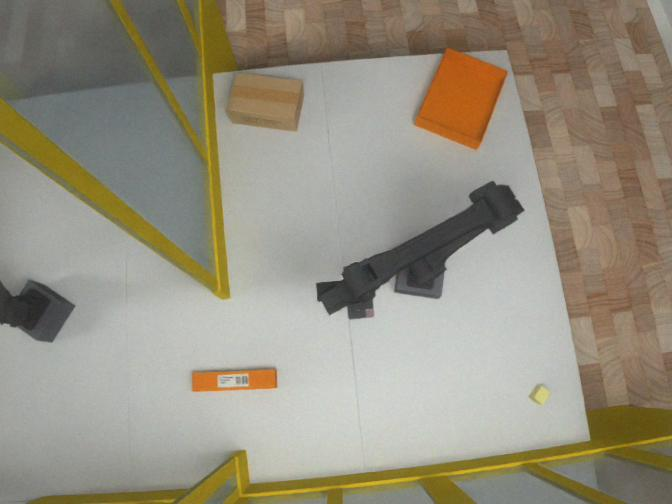

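move --arm5 '{"target":[1.525,0.35,0.89,0,1,0,0],"speed":0.3}' --cameras '["arm5_cam_wrist","cam_arm5"]'

Scene clock: 924.17 s.
Joint torques (N m): arm1=[0.56 -3.72 7.75 0.42 0.19 -0.03] | arm2=[-0.32 -6.42 7.86 0.38 -0.17 -0.2] | arm3=[-0.09 -7.3 9.24 -0.06 -0.25 -0.22] | arm4=[1.08 -4.42 9.66 0.02 -0.05 0.08] | arm5=[-0.38 -19.9 10 -0.29 -0.15 0.08] | arm6=[-1.32 -4.01 8.5 0.01 -0.01 -0.16] | arm7=[-0.26 -5.25 8.76 -0.08 0 0.17] | arm8=[2.55 -5.42 8.99 -0.31 -0.17 -0.09]
Heat: arm1: hottest joint3_rad 34 °C; arm2: hottest joint3_rad 38 °C; arm3: hottest joint3_rad 33 °C; arm4: hottest joint3_rad 44 °C; arm5: hottest joint3_rad 39 °C; arm6: hottest joint3_rad 39 °C; arm7: hottest joint3_rad 43 °C; arm8: hottest joint3_rad 34 °C.
move: arm5 off_target
Joint velocities: within noise
arm1.joint_positions: joint1_rad=-1.559 joint2_rad=+1.005 joint3_rad=+1.061 joint4_rad=-1.624 joint5_rad=+0.005 joint6_rad=+0.158 gripper_m=+0.09286
arm1.joint_status: not commanded
arm1.hand: x=-2.2568 y=-0.8395 z=+1.0303 quat_wxyz=(-0.004, -0.877, -0.480, +0.004) (m; scene frame)
arm1.hand_target: x=-2.2589 y=-0.8362 z=+1.0271 quat_wxyz=(-0.003, -0.879, -0.477, +0.004) (m; scene frame)
arm1.hand_status: not commanded
arm2, arm3, arm4, arm6, arm8: as last shown
arm5.joint_positions: joint1_rad=+0.684 joint2_rad=+2.274 joint3_rad=+2.165 joint4_rad=-1.490 joint5_rad=-0.002 joint6_rad=+0.420 gripper_m=+0.09397
arm5.joint_status: not commanded
arm5.hand: x=+1.5343 y=+0.3597 z=+0.8740 quat_wxyz=(-0.008, +1.000, +0.002, +0.016) (m; scene frame)
arm5.hand_target: x=+1.5258 y=+0.3504 z=+0.8902 quat_wxyz=(+0.000, +1.000, +0.000, +0.000) (m; scene frame)
arm5.hand_status: off_target (0.021 m and 2.0 deg from the pose sent, 0.474 m and 0.9 deg at the start)
arm7.joint_positions: joint1_rad=+2.188 joint2_rad=+1.008 joint3_rad=+1.065 joint4_rad=-1.614 joint5_rad=-0.001 joint6_rad=+0.164 gripper_m=+0.09291
arm7.joint_status: not commanded
arm7.hand: x=-0.4173 y=+0.8759 z=+1.0627 quat_wxyz=(-0.005, +0.638, -0.770, -0.006) (m; scene frame)
arm7.hand_target: x=-0.4173 y=+0.8701 z=+1.0591 quat_wxyz=(-0.001, +0.636, -0.772, -0.001) (m; scene frame)
arm7.hand_status: not commanded
pictures: arm5_cam_wrist, cam_arm5
camera_calibration:
arm5_cam_wrist: T_world_to_cam=[[0.00727793, 0.999737, 0.0217495, -0.388669], [0.80283, -0.0188087, 0.595911, -1.73824], [0.596163, 0.0131242, -0.802756, -0.0936856], [0, 0, 0, 1]] pos_world=[1.45419, 0.357102, 0.96908]

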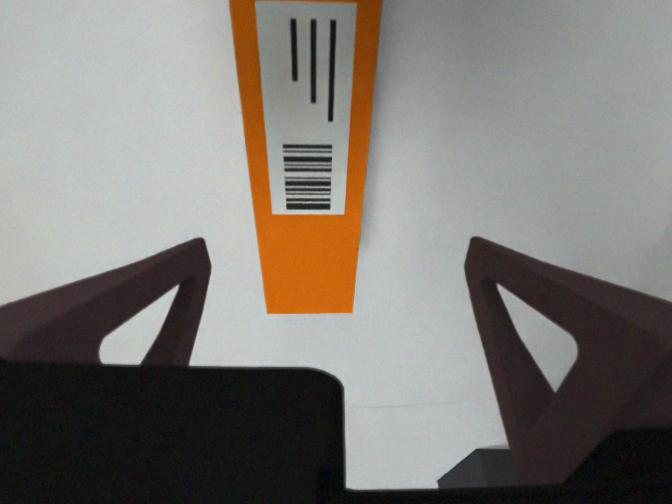

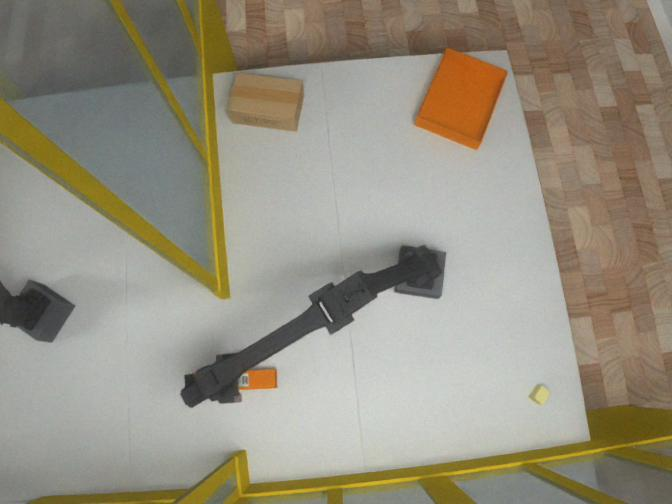

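move --arm5 '{"target":[1.507,0.341,0.81,0,1,0,0],"speed":0.2}' --cameras '["arm5_cam_wrist"]'

Scene clock: 939.27 s.
Joint torques (N m): arm1=[0.97 -4.07 7.8 0.42 0.2 -0.04] | arm2=[-0.32 -6.36 7.87 0.38 -0.17 -0.2] | arm3=[-0.09 -7.41 9.29 -0.06 -0.25 -0.22] | arm4=[1.03 -4.42 9.65 0.03 -0.05 0.08] | arm5=[-0.15 -21.89 9.21 0.57 -0.19 0.05] | arm6=[-1.32 -4.01 8.51 0.02 -0.01 -0.15] | arm7=[-0.26 -5.19 8.83 -0.08 0.02 0.17] | arm8=[2.08 -5.54 9.05 -0.35 -0.18 -0.1]
Heat: arm1: hottest joint3_rad 34 °C; arm2: hottest joint3_rad 38 °C; arm3: hottest joint3_rad 33 °C; arm4: hottest joint3_rad 44 °C; arm5: hottest joint3_rad 40 °C; arm6: hottest joint3_rad 39 °C; arm7: hottest joint3_rad 43 °C; arm8: hottest joint3_rad 34 °C.
move: arm5 off_target
Joint velocities: within noise
arm1, arm2, arm3, arm4, arm6, arm7, arm8: as last shown
arm5.joint_positions: joint1_rad=+0.685 joint2_rad=+2.410 joint3_rad=+2.167 joint4_rad=-1.395 joint5_rad=-0.003 joint6_rad=+0.421 gripper_m=+0.09397
arm5.joint_status: not commanded
arm5.hand: x=+1.5238 y=+0.3547 z=+0.7818 quat_wxyz=(-0.016, +0.999, +0.002, +0.033) (m; scene frame)
arm5.hand_target: x=+1.5084 y=+0.3417 z=+0.8107 quat_wxyz=(+0.000, +1.000, +0.000, +0.000) (m; scene frame)
arm5.hand_status: off_target (0.036 m and 4.2 deg from the pose sent, 0.072 m and 2.0 deg at the start)
pictures: arm5_cam_wrist
camera_calibration:
arm5_cam_wrist: T_world_to_cam=[[0.00683943, 0.999276, 0.0374391, -0.393115], [0.781542, -0.0286979, 0.623192, -1.66036], [0.623815, 0.024998, -0.781172, -0.224664], [0, 0, 0, 1]] pos_world=[1.44048, 0.350797, 0.873937]

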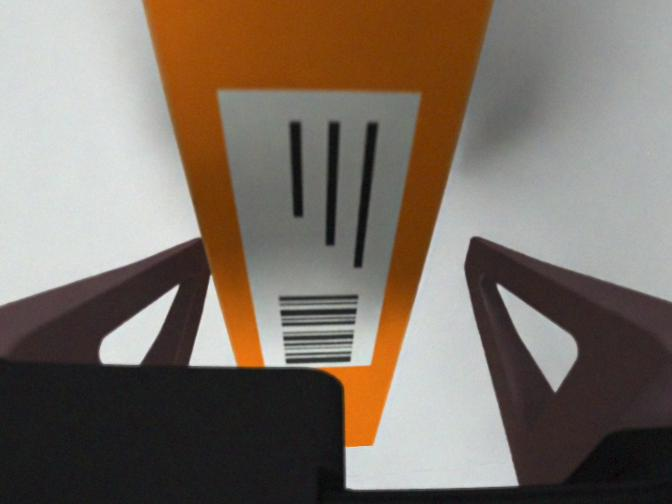

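move --arm5 '{"target":[1.507,0.340,0.772,0,1,0,0],"speed":0.08}' --cameras '["arm5_cam_wrist"]'

Scene clock: 945.10 s.
Joint torques (N m): arm1=[0.62 -4.25 7.75 0.43 0.19 -0.04] | arm2=[-0.32 -6.42 7.86 0.38 -0.17 -0.2] | arm3=[-0.09 -7.24 9.26 -0.05 -0.25 -0.22] | arm4=[1.08 -4.42 9.65 0.03 -0.05 0.07] | arm5=[-0.32 -21.25 7.1 0.75 -0.13 0.05] | arm6=[-1.26 -3.96 8.53 0.03 -0.01 -0.15] | arm7=[-0.26 -5.3 8.83 -0.08 0.01 0.18] | arm8=[2.37 -5.42 9.1 -0.32 -0.18 -0.1]
Heat: arm1: hottest joint3_rad 34 °C; arm2: hottest joint3_rad 38 °C; arm3: hottest joint3_rad 33 °C; arm4: hottest joint3_rad 44 °C; arm5: hottest joint3_rad 40 °C; arm6: hottest joint3_rad 39 °C; arm7: hottest joint3_rad 43 °C; arm8: hottest joint3_rad 34 °C.
move: arm5 done
Joint velocities: within noise
arm1, arm2, arm3, arm4, arm6, arm7, arm8: as last shown
arm5.joint_positions: joint1_rad=+0.687 joint2_rad=+2.425 joint3_rad=+2.167 joint4_rad=-1.327 joint5_rad=-0.003 joint6_rad=+0.422 gripper_m=+0.09397
arm5.joint_status: not commanded
arm5.hand: x=+1.5111 y=+0.3475 z=+0.7708 quat_wxyz=(-0.005, +1.000, +0.002, +0.009) (m; scene frame)
arm5.hand_target: x=+1.5071 y=+0.3399 z=+0.7722 quat_wxyz=(+0.000, +1.000, +0.000, +0.000) (m; scene frame)
arm5.hand_status: done (0.009 m and 1.2 deg from the pose sent, 0.024 m and 4.2 deg at the start)
pictures: arm5_cam_wrist
camera_calibration:
arm5_cam_wrist: T_world_to_cam=[[0.00744626, 0.999863, 0.0148088, -0.36896], [0.810854, -0.0147039, 0.585063, -1.66349], [0.5852, 0.00765125, -0.810853, -0.137897], [0, 0, 0, 1]] pos_world=[1.43229, 0.345505, 0.866897]

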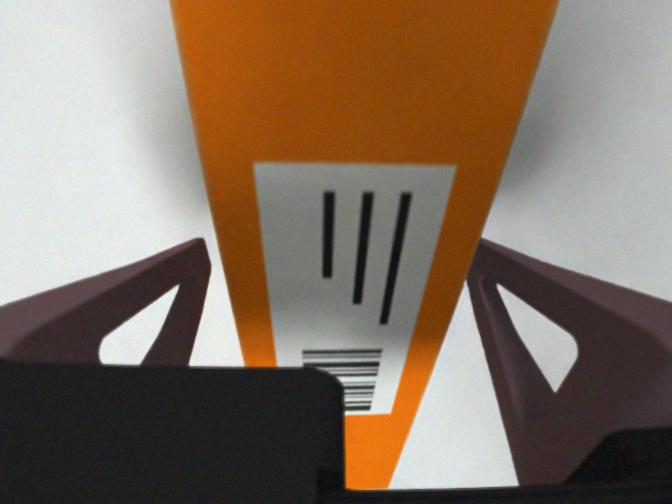

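move --arm5 '{"target":[1.516,0.346,0.757,0,1,0,0],"speed":0.06}' --cameras '["arm5_cam_wrist"]'

Scene clock: 949.10 s.
Joint torques (N m): arm1=[0.26 -4.13 7.84 0.38 0.19 -0.06] | arm2=[-0.32 -6.42 7.87 0.38 -0.17 -0.2] | arm3=[-0.15 -7.24 9.24 -0.08 -0.26 -0.21] | arm4=[1.08 -4.37 9.65 0.03 -0.05 0.07] | arm5=[-0.15 -22.18 5.97 0.68 0 0.01] | arm6=[-1.32 -3.96 8.51 0.01 -0.01 -0.15] | arm7=[-0.26 -5.01 8.79 -0.06 0.01 0.18] | arm8=[2.08 -5.48 9.13 -0.31 -0.17 -0.11]
Heat: arm1: hottest joint3_rad 34 °C; arm2: hottest joint3_rad 38 °C; arm3: hottest joint3_rad 33 °C; arm4: hottest joint3_rad 44 °C; arm5: hottest joint3_rad 40 °C; arm6: hottest joint3_rad 39 °C; arm7: hottest joint3_rad 43 °C; arm8: hottest joint3_rad 34 °C.
move: arm5 done
Joint velocities: within noise
arm1, arm2, arm4, arm6, arm7, arm8: as last shown
arm3.joint_positions: joint1_rad=-1.259 joint2_rad=+1.013 joint3_rad=+1.049 joint4_rad=-1.614 joint5_rad=+0.000 joint6_rad=-0.277 gripper_m=+0.09297
arm3.joint_status: not commanded
arm3.hand: x=+0.5106 y=-0.3659 z=+1.0092 quat_wxyz=(-0.001, +0.699, -0.715, +0.002) (m; scene frame)
arm3.hand_target: x=+0.5076 y=-0.3681 z=+1.0128 quat_wxyz=(-0.004, +0.707, -0.707, -0.002) (m; scene frame)
arm3.hand_status: not commanded
arm5.joint_positions: joint1_rad=+0.687 joint2_rad=+2.421 joint3_rad=+2.104 joint4_rad=-1.268 joint5_rad=-0.007 joint6_rad=+0.424 gripper_m=+0.09397
arm5.joint_status: not commanded
arm5.hand: x=+1.5180 y=+0.3500 z=+0.7504 quat_wxyz=(-0.003, +1.000, +0.001, +0.010) (m; scene frame)
arm5.hand_target: x=+1.5161 y=+0.3459 z=+0.7570 quat_wxyz=(+0.000, +1.000, +0.000, +0.000) (m; scene frame)
arm5.hand_status: done (0.008 m and 1.2 deg from the pose sent, 0.015 m and 1.2 deg at the start)
pictures: arm5_cam_wrist
camera_calibration:
arm5_cam_wrist: T_world_to_cam=[[0.00866185, 0.999896, 0.0115042, -0.370673], [0.809745, -0.0137639, 0.586621, -1.65694], [0.586718, 0.00423428, -0.80978, -0.160363], [0, 0, 0, 1]] pos_world=[1.43899, 0.348507, 0.846398]

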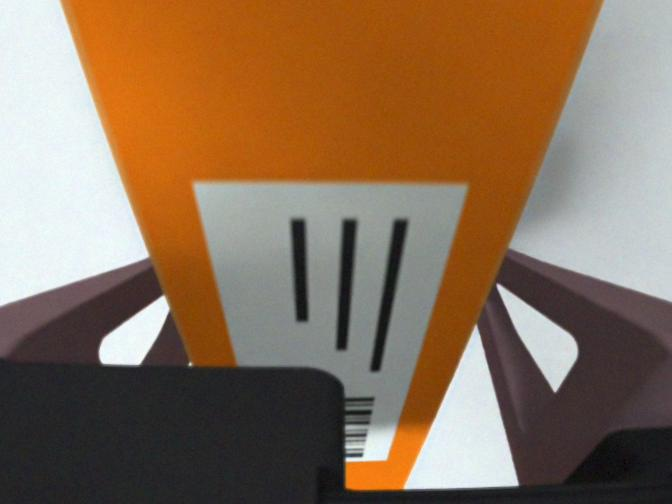

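move --arm5 '{"joints":{"gripper_m":0.047}}' --cameras '[]'

move --arm5 '{"target":[1.525,0.348,0.95,0,1,0,0],"speed":0.15}' --cameras '["arm5_cam_wrist"]'

move --arm5 '{"joints":{"joint2_rad":1.0,"joint3_rad":1.05,"joint4_rad":-1.62}}' --cameras '["cam_arm5"]'

Scene clock: 957.27 s.
Joint torques (N m): arm1=[0.5 -3.96 7.75 0.42 0.19 -0.01] | arm2=[-0.32 -6.36 7.86 0.38 -0.17 -0.2] | arm3=[-0.09 -7.47 9.25 -0.06 -0.26 -0.22] | arm4=[1.08 -4.42 9.65 0.03 -0.05 0.07] | arm5=[-1.08 -21.77 5.98 0.64 0.05 0.01] | arm6=[-1.32 -4.07 8.51 0.02 -0.01 -0.15] | arm7=[-0.26 -5.3 8.8 -0.08 0 0.19] | arm8=[2.26 -5.36 9.1 -0.29 -0.19 -0.1]
Heat: arm1: hottest joint3_rad 34 °C; arm2: hottest joint3_rad 38 °C; arm3: hottest joint3_rad 33 °C; arm4: hottest joint3_rad 44 °C; arm5: hottest joint3_rad 39 °C; arm6: hottest joint3_rad 39 °C; arm7: hottest joint3_rad 43 °C; arm8: hottest joint3_rad 34 °C.
move: arm5 off_target
Joint velocities: within noise
arm1, arm2, arm3, arm4, arm6, arm7, arm8: as last shown
arm5.joint_positions: joint1_rad=+0.690 joint2_rad=+2.421 joint3_rad=+2.103 joint4_rad=-1.266 joint5_rad=-0.007 joint6_rad=+0.424 gripper_m=+0.05860
arm5.joint_status: gripper_m off_target (ended at +0.05864, target +0.04700)
arm5.hand: x=+1.5186 y=+0.3481 z=+0.7501 quat_wxyz=(-0.002, +1.000, +0.002, +0.009) (m; scene frame)
arm5.hand_target: x=+1.5160 y=+0.3460 z=+0.7569 quat_wxyz=(+0.000, +1.000, +0.000, +0.000) (m; scene frame)
arm5.hand_status: not commanded
pictures: none
No camera images: "cameras" was empty.

Scene clock: 959.43 s.
Joint torques (N m): arm1=[0.38 -4.13 7.79 0.43 0.18 -0.05] | arm2=[-0.32 -6.36 7.86 0.38 -0.17 -0.2] | arm3=[-0.09 -7.36 9.26 -0.06 -0.26 -0.21] | arm4=[1.08 -4.37 9.66 0.03 -0.05 0.08] | arm5=[-0.97 -21.71 10.44 -0.28 -0.01 0.05] | arm6=[-1.26 -3.96 8.5 0.02 -0.01 -0.15] | arm7=[-0.15 -5.3 8.79 -0.1 0 0.18] | arm8=[2.49 -5.48 9.03 -0.34 -0.19 -0.09]
Heat: arm1: hottest joint3_rad 34 °C; arm2: hottest joint3_rad 38 °C; arm3: hottest joint3_rad 33 °C; arm4: hottest joint3_rad 44 °C; arm5: hottest joint3_rad 39 °C; arm6: hottest joint3_rad 39 °C; arm7: hottest joint3_rad 43 °C; arm8: hottest joint3_rad 34 °C.
move: arm5 off_target
Joint velocities: within noise
arm1, arm3, arm6, arm7: as last shown
arm2.joint_positions: joint1_rad=-1.419 joint2_rad=+1.007 joint3_rad=+1.055 joint4_rad=-1.616 joint5_rad=+0.004 joint6_rad=-0.502 gripper_m=+0.09292
arm2.joint_status: not commanded
arm2.hand: x=-0.7267 y=-0.3976 z=+1.0567 quat_wxyz=(-0.002, +0.705, -0.710, +0.001) (m; scene frame)
arm2.hand_target: x=-0.7272 y=-0.4008 z=+1.0567 quat_wxyz=(-0.001, +0.707, -0.707, +0.000) (m; scene frame)
arm2.hand_status: not commanded
arm4.joint_positions: joint1_rad=+1.791 joint2_rad=+1.010 joint3_rad=+1.058 joint4_rad=-1.615 joint5_rad=+0.012 joint6_rad=-0.391 gripper_m=+0.09290
arm4.joint_status: not commanded
arm4.hand: x=+1.4517 y=-0.5056 z=+1.0151 quat_wxyz=(-0.001, +1.000, -0.004, -0.005) (m; scene frame)
arm4.hand_target: x=+1.4547 y=-0.5097 z=+1.0145 quat_wxyz=(-0.001, +1.000, +0.000, -0.004) (m; scene frame)
arm4.hand_status: not commanded
arm5.joint_positions: joint1_rad=+0.690 joint2_rad=+2.301 joint3_rad=+2.324 joint4_rad=-1.650 joint5_rad=-0.006 joint6_rad=+0.424 gripper_m=+0.05861
arm5.joint_status: not commanded
arm5.hand: x=+1.5340 y=+0.3546 z=+0.9171 quat_wxyz=(-0.012, +1.000, +0.002, +0.028) (m; scene frame)
arm5.hand_target: x=+1.5265 y=+0.3486 z=+0.9498 quat_wxyz=(+0.000, +1.000, +0.000, +0.000) (m; scene frame)
arm5.hand_status: off_target (0.035 m and 3.5 deg from the pose sent, 0.200 m and 1.1 deg at the start)
arm8.joint_positions: joint1_rad=+0.422 joint2_rad=+1.014 joint3_rad=+1.056 joint4_rad=-1.616 joint5_rad=+0.003 joint6_rad=-0.172 gripper_m=+0.09292
arm8.joint_status: not commanded
arm8.hand: x=-1.7096 y=+0.3999 z=+1.0158 quat_wxyz=(+0.002, -0.712, -0.703, +0.000) (m; scene frame)
arm8.hand_target: x=-1.7071 y=+0.4036 z=+1.0169 quat_wxyz=(-0.001, -0.707, -0.707, +0.001) (m; scene frame)
arm8.hand_status: not commanded
pictures: arm5_cam_wrist
camera_calibration:
arm5_cam_wrist: T_world_to_cam=[[0.00616309, 0.999547, 0.0294479, -0.389833], [0.787613, -0.0229968, 0.615741, -1.75712], [0.61614, 0.0193987, -0.787398, -0.105738], [0, 0, 0, 1]] pos_world=[1.45148, 0.351299, 1.01015]

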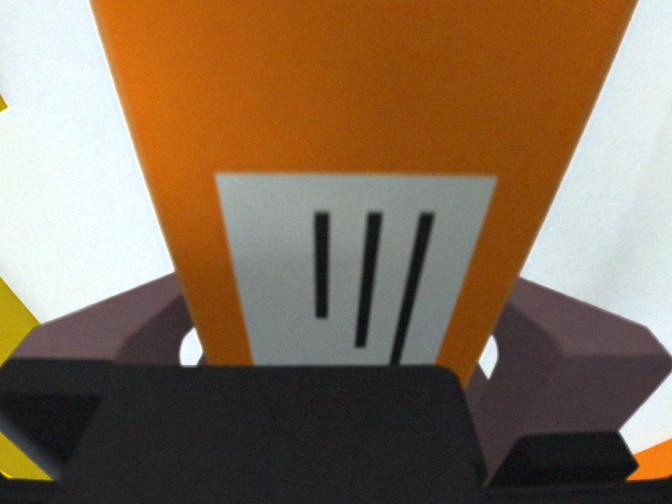

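Scene clock: 961.43 s.
Joint torques (N m): arm1=[0.26 -3.78 7.84 0.54 0.17 -0.05] | arm2=[-0.32 -6.42 7.86 0.38 -0.17 -0.2] | arm3=[-0.15 -7.24 9.28 -0.05 -0.26 -0.22] | arm4=[1.08 -4.42 9.65 0.03 -0.05 0.08] | arm5=[-0.44 -4.13 7.12 0.4 0 -0.01] | arm6=[-1.32 -4.01 8.51 0.01 -0.01 -0.15] | arm7=[-0.32 -5.25 8.79 -0.12 0 0.18] | arm8=[2.2 -5.6 9.03 -0.34 -0.18 -0.1]
Heat: arm1: hottest joint3_rad 34 °C; arm2: hottest joint3_rad 38 °C; arm3: hottest joint3_rad 33 °C; arm4: hottest joint3_rad 44 °C; arm5: hottest joint3_rad 39 °C; arm6: hottest joint3_rad 39 °C; arm7: hottest joint3_rad 43 °C; arm8: hottest joint3_rad 34 °C.
move: arm5 done
Joint velocities: within noise
arm1, arm2, arm3, arm4, arm6, arm7, arm8: as last shown
arm5.joint_positions: joint1_rad=+0.690 joint2_rad=+1.012 joint3_rad=+1.042 joint4_rad=-1.624 joint5_rad=-0.006 joint6_rad=+0.424 gripper_m=+0.05860
arm5.joint_status: all done
arm5.hand: x=+1.9324 y=+0.5362 z=+1.0423 quat_wxyz=(-0.005, +1.000, +0.002, +0.014) (m; scene frame)
arm5.hand_target: x=+1.9314 y=+0.5350 z=+1.0480 quat_wxyz=(-0.001, +1.000, +0.000, +0.002) (m; scene frame)
arm5.hand_status: not commanded
pictures: cam_arm5

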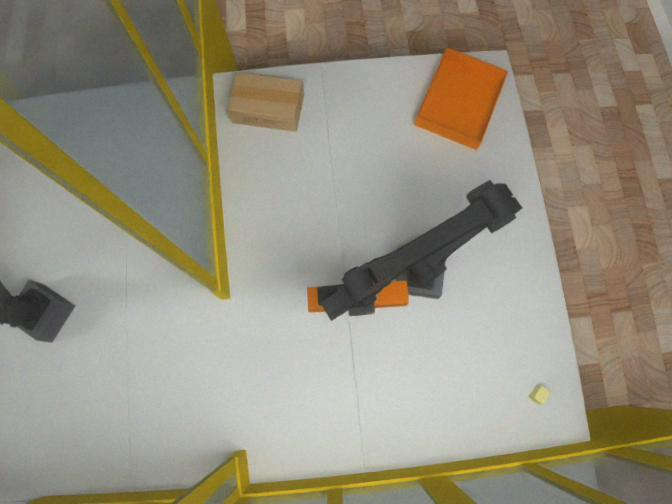

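move --arm5 '{"joints":{"joint1_rad":-1.68,"joint6_rad":0.1}}' --cameras '[]'

move --arm5 '{"target":[2.418,1.29,0.94,0,-0.508,0.862,0],"speed":0.3}' --cameras '["arm5_cam_wrist","cam_arm5"]'

Scene clock: 981.57 s.
Joint torques (N m): arm1=[0.5 -3.96 7.76 0.53 0.21 -0.06] | arm2=[-0.32 -6.36 7.86 0.38 -0.17 -0.2] | arm3=[-0.15 -7.41 9.26 -0.06 -0.25 -0.21] | arm4=[1.08 -4.42 9.65 0.03 -0.05 0.08] | arm5=[-1.38 -3.72 7.21 0.42 -0.1 -0.14] | arm6=[-1.26 -4.07 8.5 0.01 -0.01 -0.15] | arm7=[-0.32 -5.07 8.77 -0.1 0.01 0.17] | arm8=[2.32 -5.42 9.09 -0.29 -0.17 -0.09]
Heat: arm1: hottest joint3_rad 34 °C; arm2: hottest joint3_rad 38 °C; arm3: hottest joint3_rad 33 °C; arm4: hottest joint3_rad 44 °C; arm5: hottest joint3_rad 39 °C; arm6: hottest joint3_rad 38 °C; arm7: hottest joint3_rad 43 °C; arm8: hottest joint3_rad 34 °C.
move: arm5 done
Joint velocities: within noise
arm1, arm2, arm3, arm4, arm7, arm8: as last shown
arm5.joint_positions: joint1_rad=-1.673 joint2_rad=+1.012 joint3_rad=+1.042 joint4_rad=-1.623 joint5_rad=-0.005 joint6_rad=+0.110 gripper_m=+0.05856
arm5.joint_status: all done
arm5.hand: x=+2.2539 y=+0.8810 z=+1.0456 quat_wxyz=(+0.007, +0.522, -0.853, +0.003) (m; scene frame)
arm5.hand_target: x=+2.2561 y=+0.8814 z=+1.0513 quat_wxyz=(-0.002, +0.523, -0.852, -0.004) (m; scene frame)
arm5.hand_status: not commanded
arm6.joint_positions: joint1_rad=-1.191 joint2_rad=+1.013 joint3_rad=+1.049 joint4_rad=-1.616 joint5_rad=+0.001 joint6_rad=-0.398 gripper_m=+0.09286
arm6.joint_status: not commanded
arm6.hand: x=+0.7889 y=+0.3772 z=+1.0729 quat_wxyz=(+0.002, -0.648, -0.761, -0.004) (m; scene frame)
arm6.hand_target: x=+0.7873 y=+0.3802 z=+1.0763 quat_wxyz=(+0.000, -0.650, -0.760, +0.001) (m; scene frame)
arm6.hand_status: not commanded
pictures: none
No camera images: "cameras" was empty.

Scene clock: 984.27 s.
Joint torques (N m): arm1=[0.67 -4.31 7.72 0.46 0.18 -0.03] | arm2=[-0.32 -6.36 7.86 0.38 -0.17 -0.2] | arm3=[0.03 -7.36 9.25 -0.06 -0.25 -0.21] | arm4=[1.08 -4.42 9.65 0.03 -0.05 0.08] | arm5=[-1.44 -19.84 10.35 -0.17 -0.03 0.08] | arm6=[-1.32 -4.07 8.5 0.01 -0.01 -0.15] | arm7=[-0.26 -5.07 8.81 -0.13 0.01 0.19] | arm8=[2.26 -5.48 9.1 -0.31 -0.17 -0.09]
Heat: arm1: hottest joint3_rad 34 °C; arm2: hottest joint3_rad 38 °C; arm3: hottest joint3_rad 33 °C; arm4: hottest joint3_rad 44 °C; arm5: hottest joint3_rad 40 °C; arm6: hottest joint3_rad 38 °C; arm7: hottest joint3_rad 43 °C; arm8: hottest joint3_rad 34 °C.
move: arm5 off_target
Joint velocities: within noise
arm1.joint_positions: joint1_rad=-1.559 joint2_rad=+1.005 joint3_rad=+1.061 joint4_rad=-1.624 joint5_rad=+0.005 joint6_rad=+0.158 gripper_m=+0.09286
arm1.joint_status: not commanded
arm1.hand: x=-2.2568 y=-0.8395 z=+1.0303 quat_wxyz=(-0.004, -0.877, -0.480, +0.004) (m; scene frame)
arm1.hand_target: x=-2.2589 y=-0.8362 z=+1.0271 quat_wxyz=(-0.003, -0.879, -0.477, +0.004) (m; scene frame)
arm1.hand_status: not commanded
arm2, arm3, arm4, arm6, arm8: as last shown
arm5.joint_positions: joint1_rad=-1.677 joint2_rad=+2.250 joint3_rad=+2.224 joint4_rad=-1.590 joint5_rad=-0.003 joint6_rad=+0.121 gripper_m=+0.05856
arm5.joint_status: not commanded
arm5.hand: x=+2.4090 y=+1.2810 z=+0.9217 quat_wxyz=(+0.016, +0.515, -0.857, +0.011) (m; scene frame)
arm5.hand_target: x=+2.4177 y=+1.2891 z=+0.9400 quat_wxyz=(+0.000, +0.508, -0.862, +0.000) (m; scene frame)
arm5.hand_status: off_target (0.022 m and 2.5 deg from the pose sent, 0.453 m and 2.1 deg at the start)
arm7.joint_positions: joint1_rad=+2.188 joint2_rad=+1.008 joint3_rad=+1.065 joint4_rad=-1.614 joint5_rad=-0.001 joint6_rad=+0.164 gripper_m=+0.09291
arm7.joint_status: not commanded
arm7.hand: x=-0.4173 y=+0.8759 z=+1.0627 quat_wxyz=(-0.005, +0.638, -0.770, -0.006) (m; scene frame)
arm7.hand_target: x=-0.4173 y=+0.8701 z=+1.0591 quat_wxyz=(-0.001, +0.636, -0.772, -0.001) (m; scene frame)
arm7.hand_status: not commanded
pictures: arm5_cam_wrist, cam_arm5
camera_calibration:
arm5_cam_wrist: T_world_to_cam=[[0.877914, -0.478739, 0.00865312, -1.50858], [-0.38668, -0.698206, 0.602484, 1.27826], [-0.282391, -0.532276, -0.798084, 2.22189], [0, 0, 0, 1]] pos_world=[2.44612, 1.35293, 1.01618]

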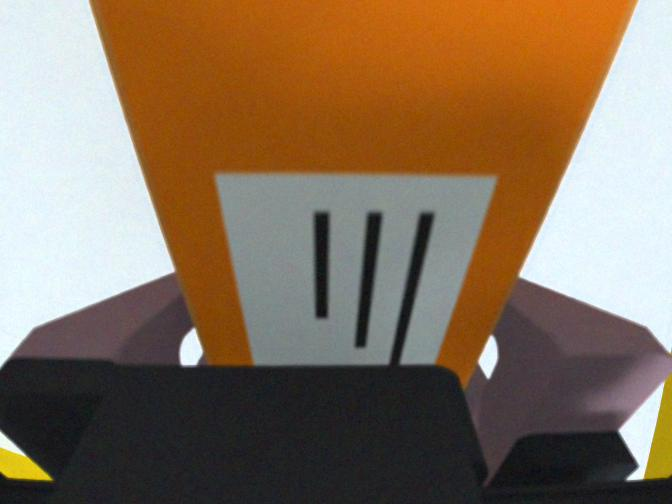

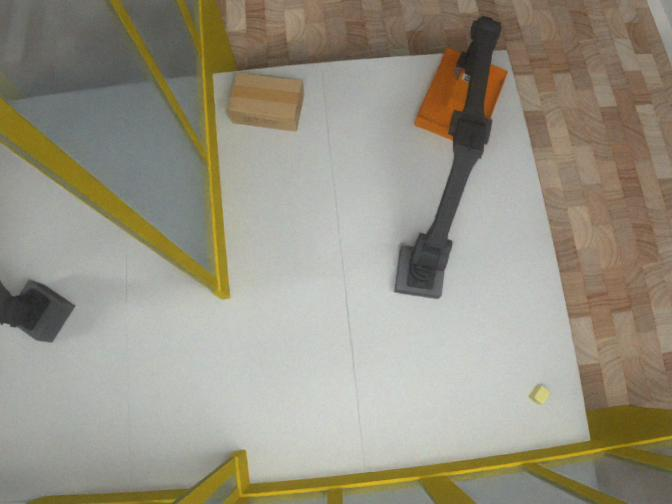

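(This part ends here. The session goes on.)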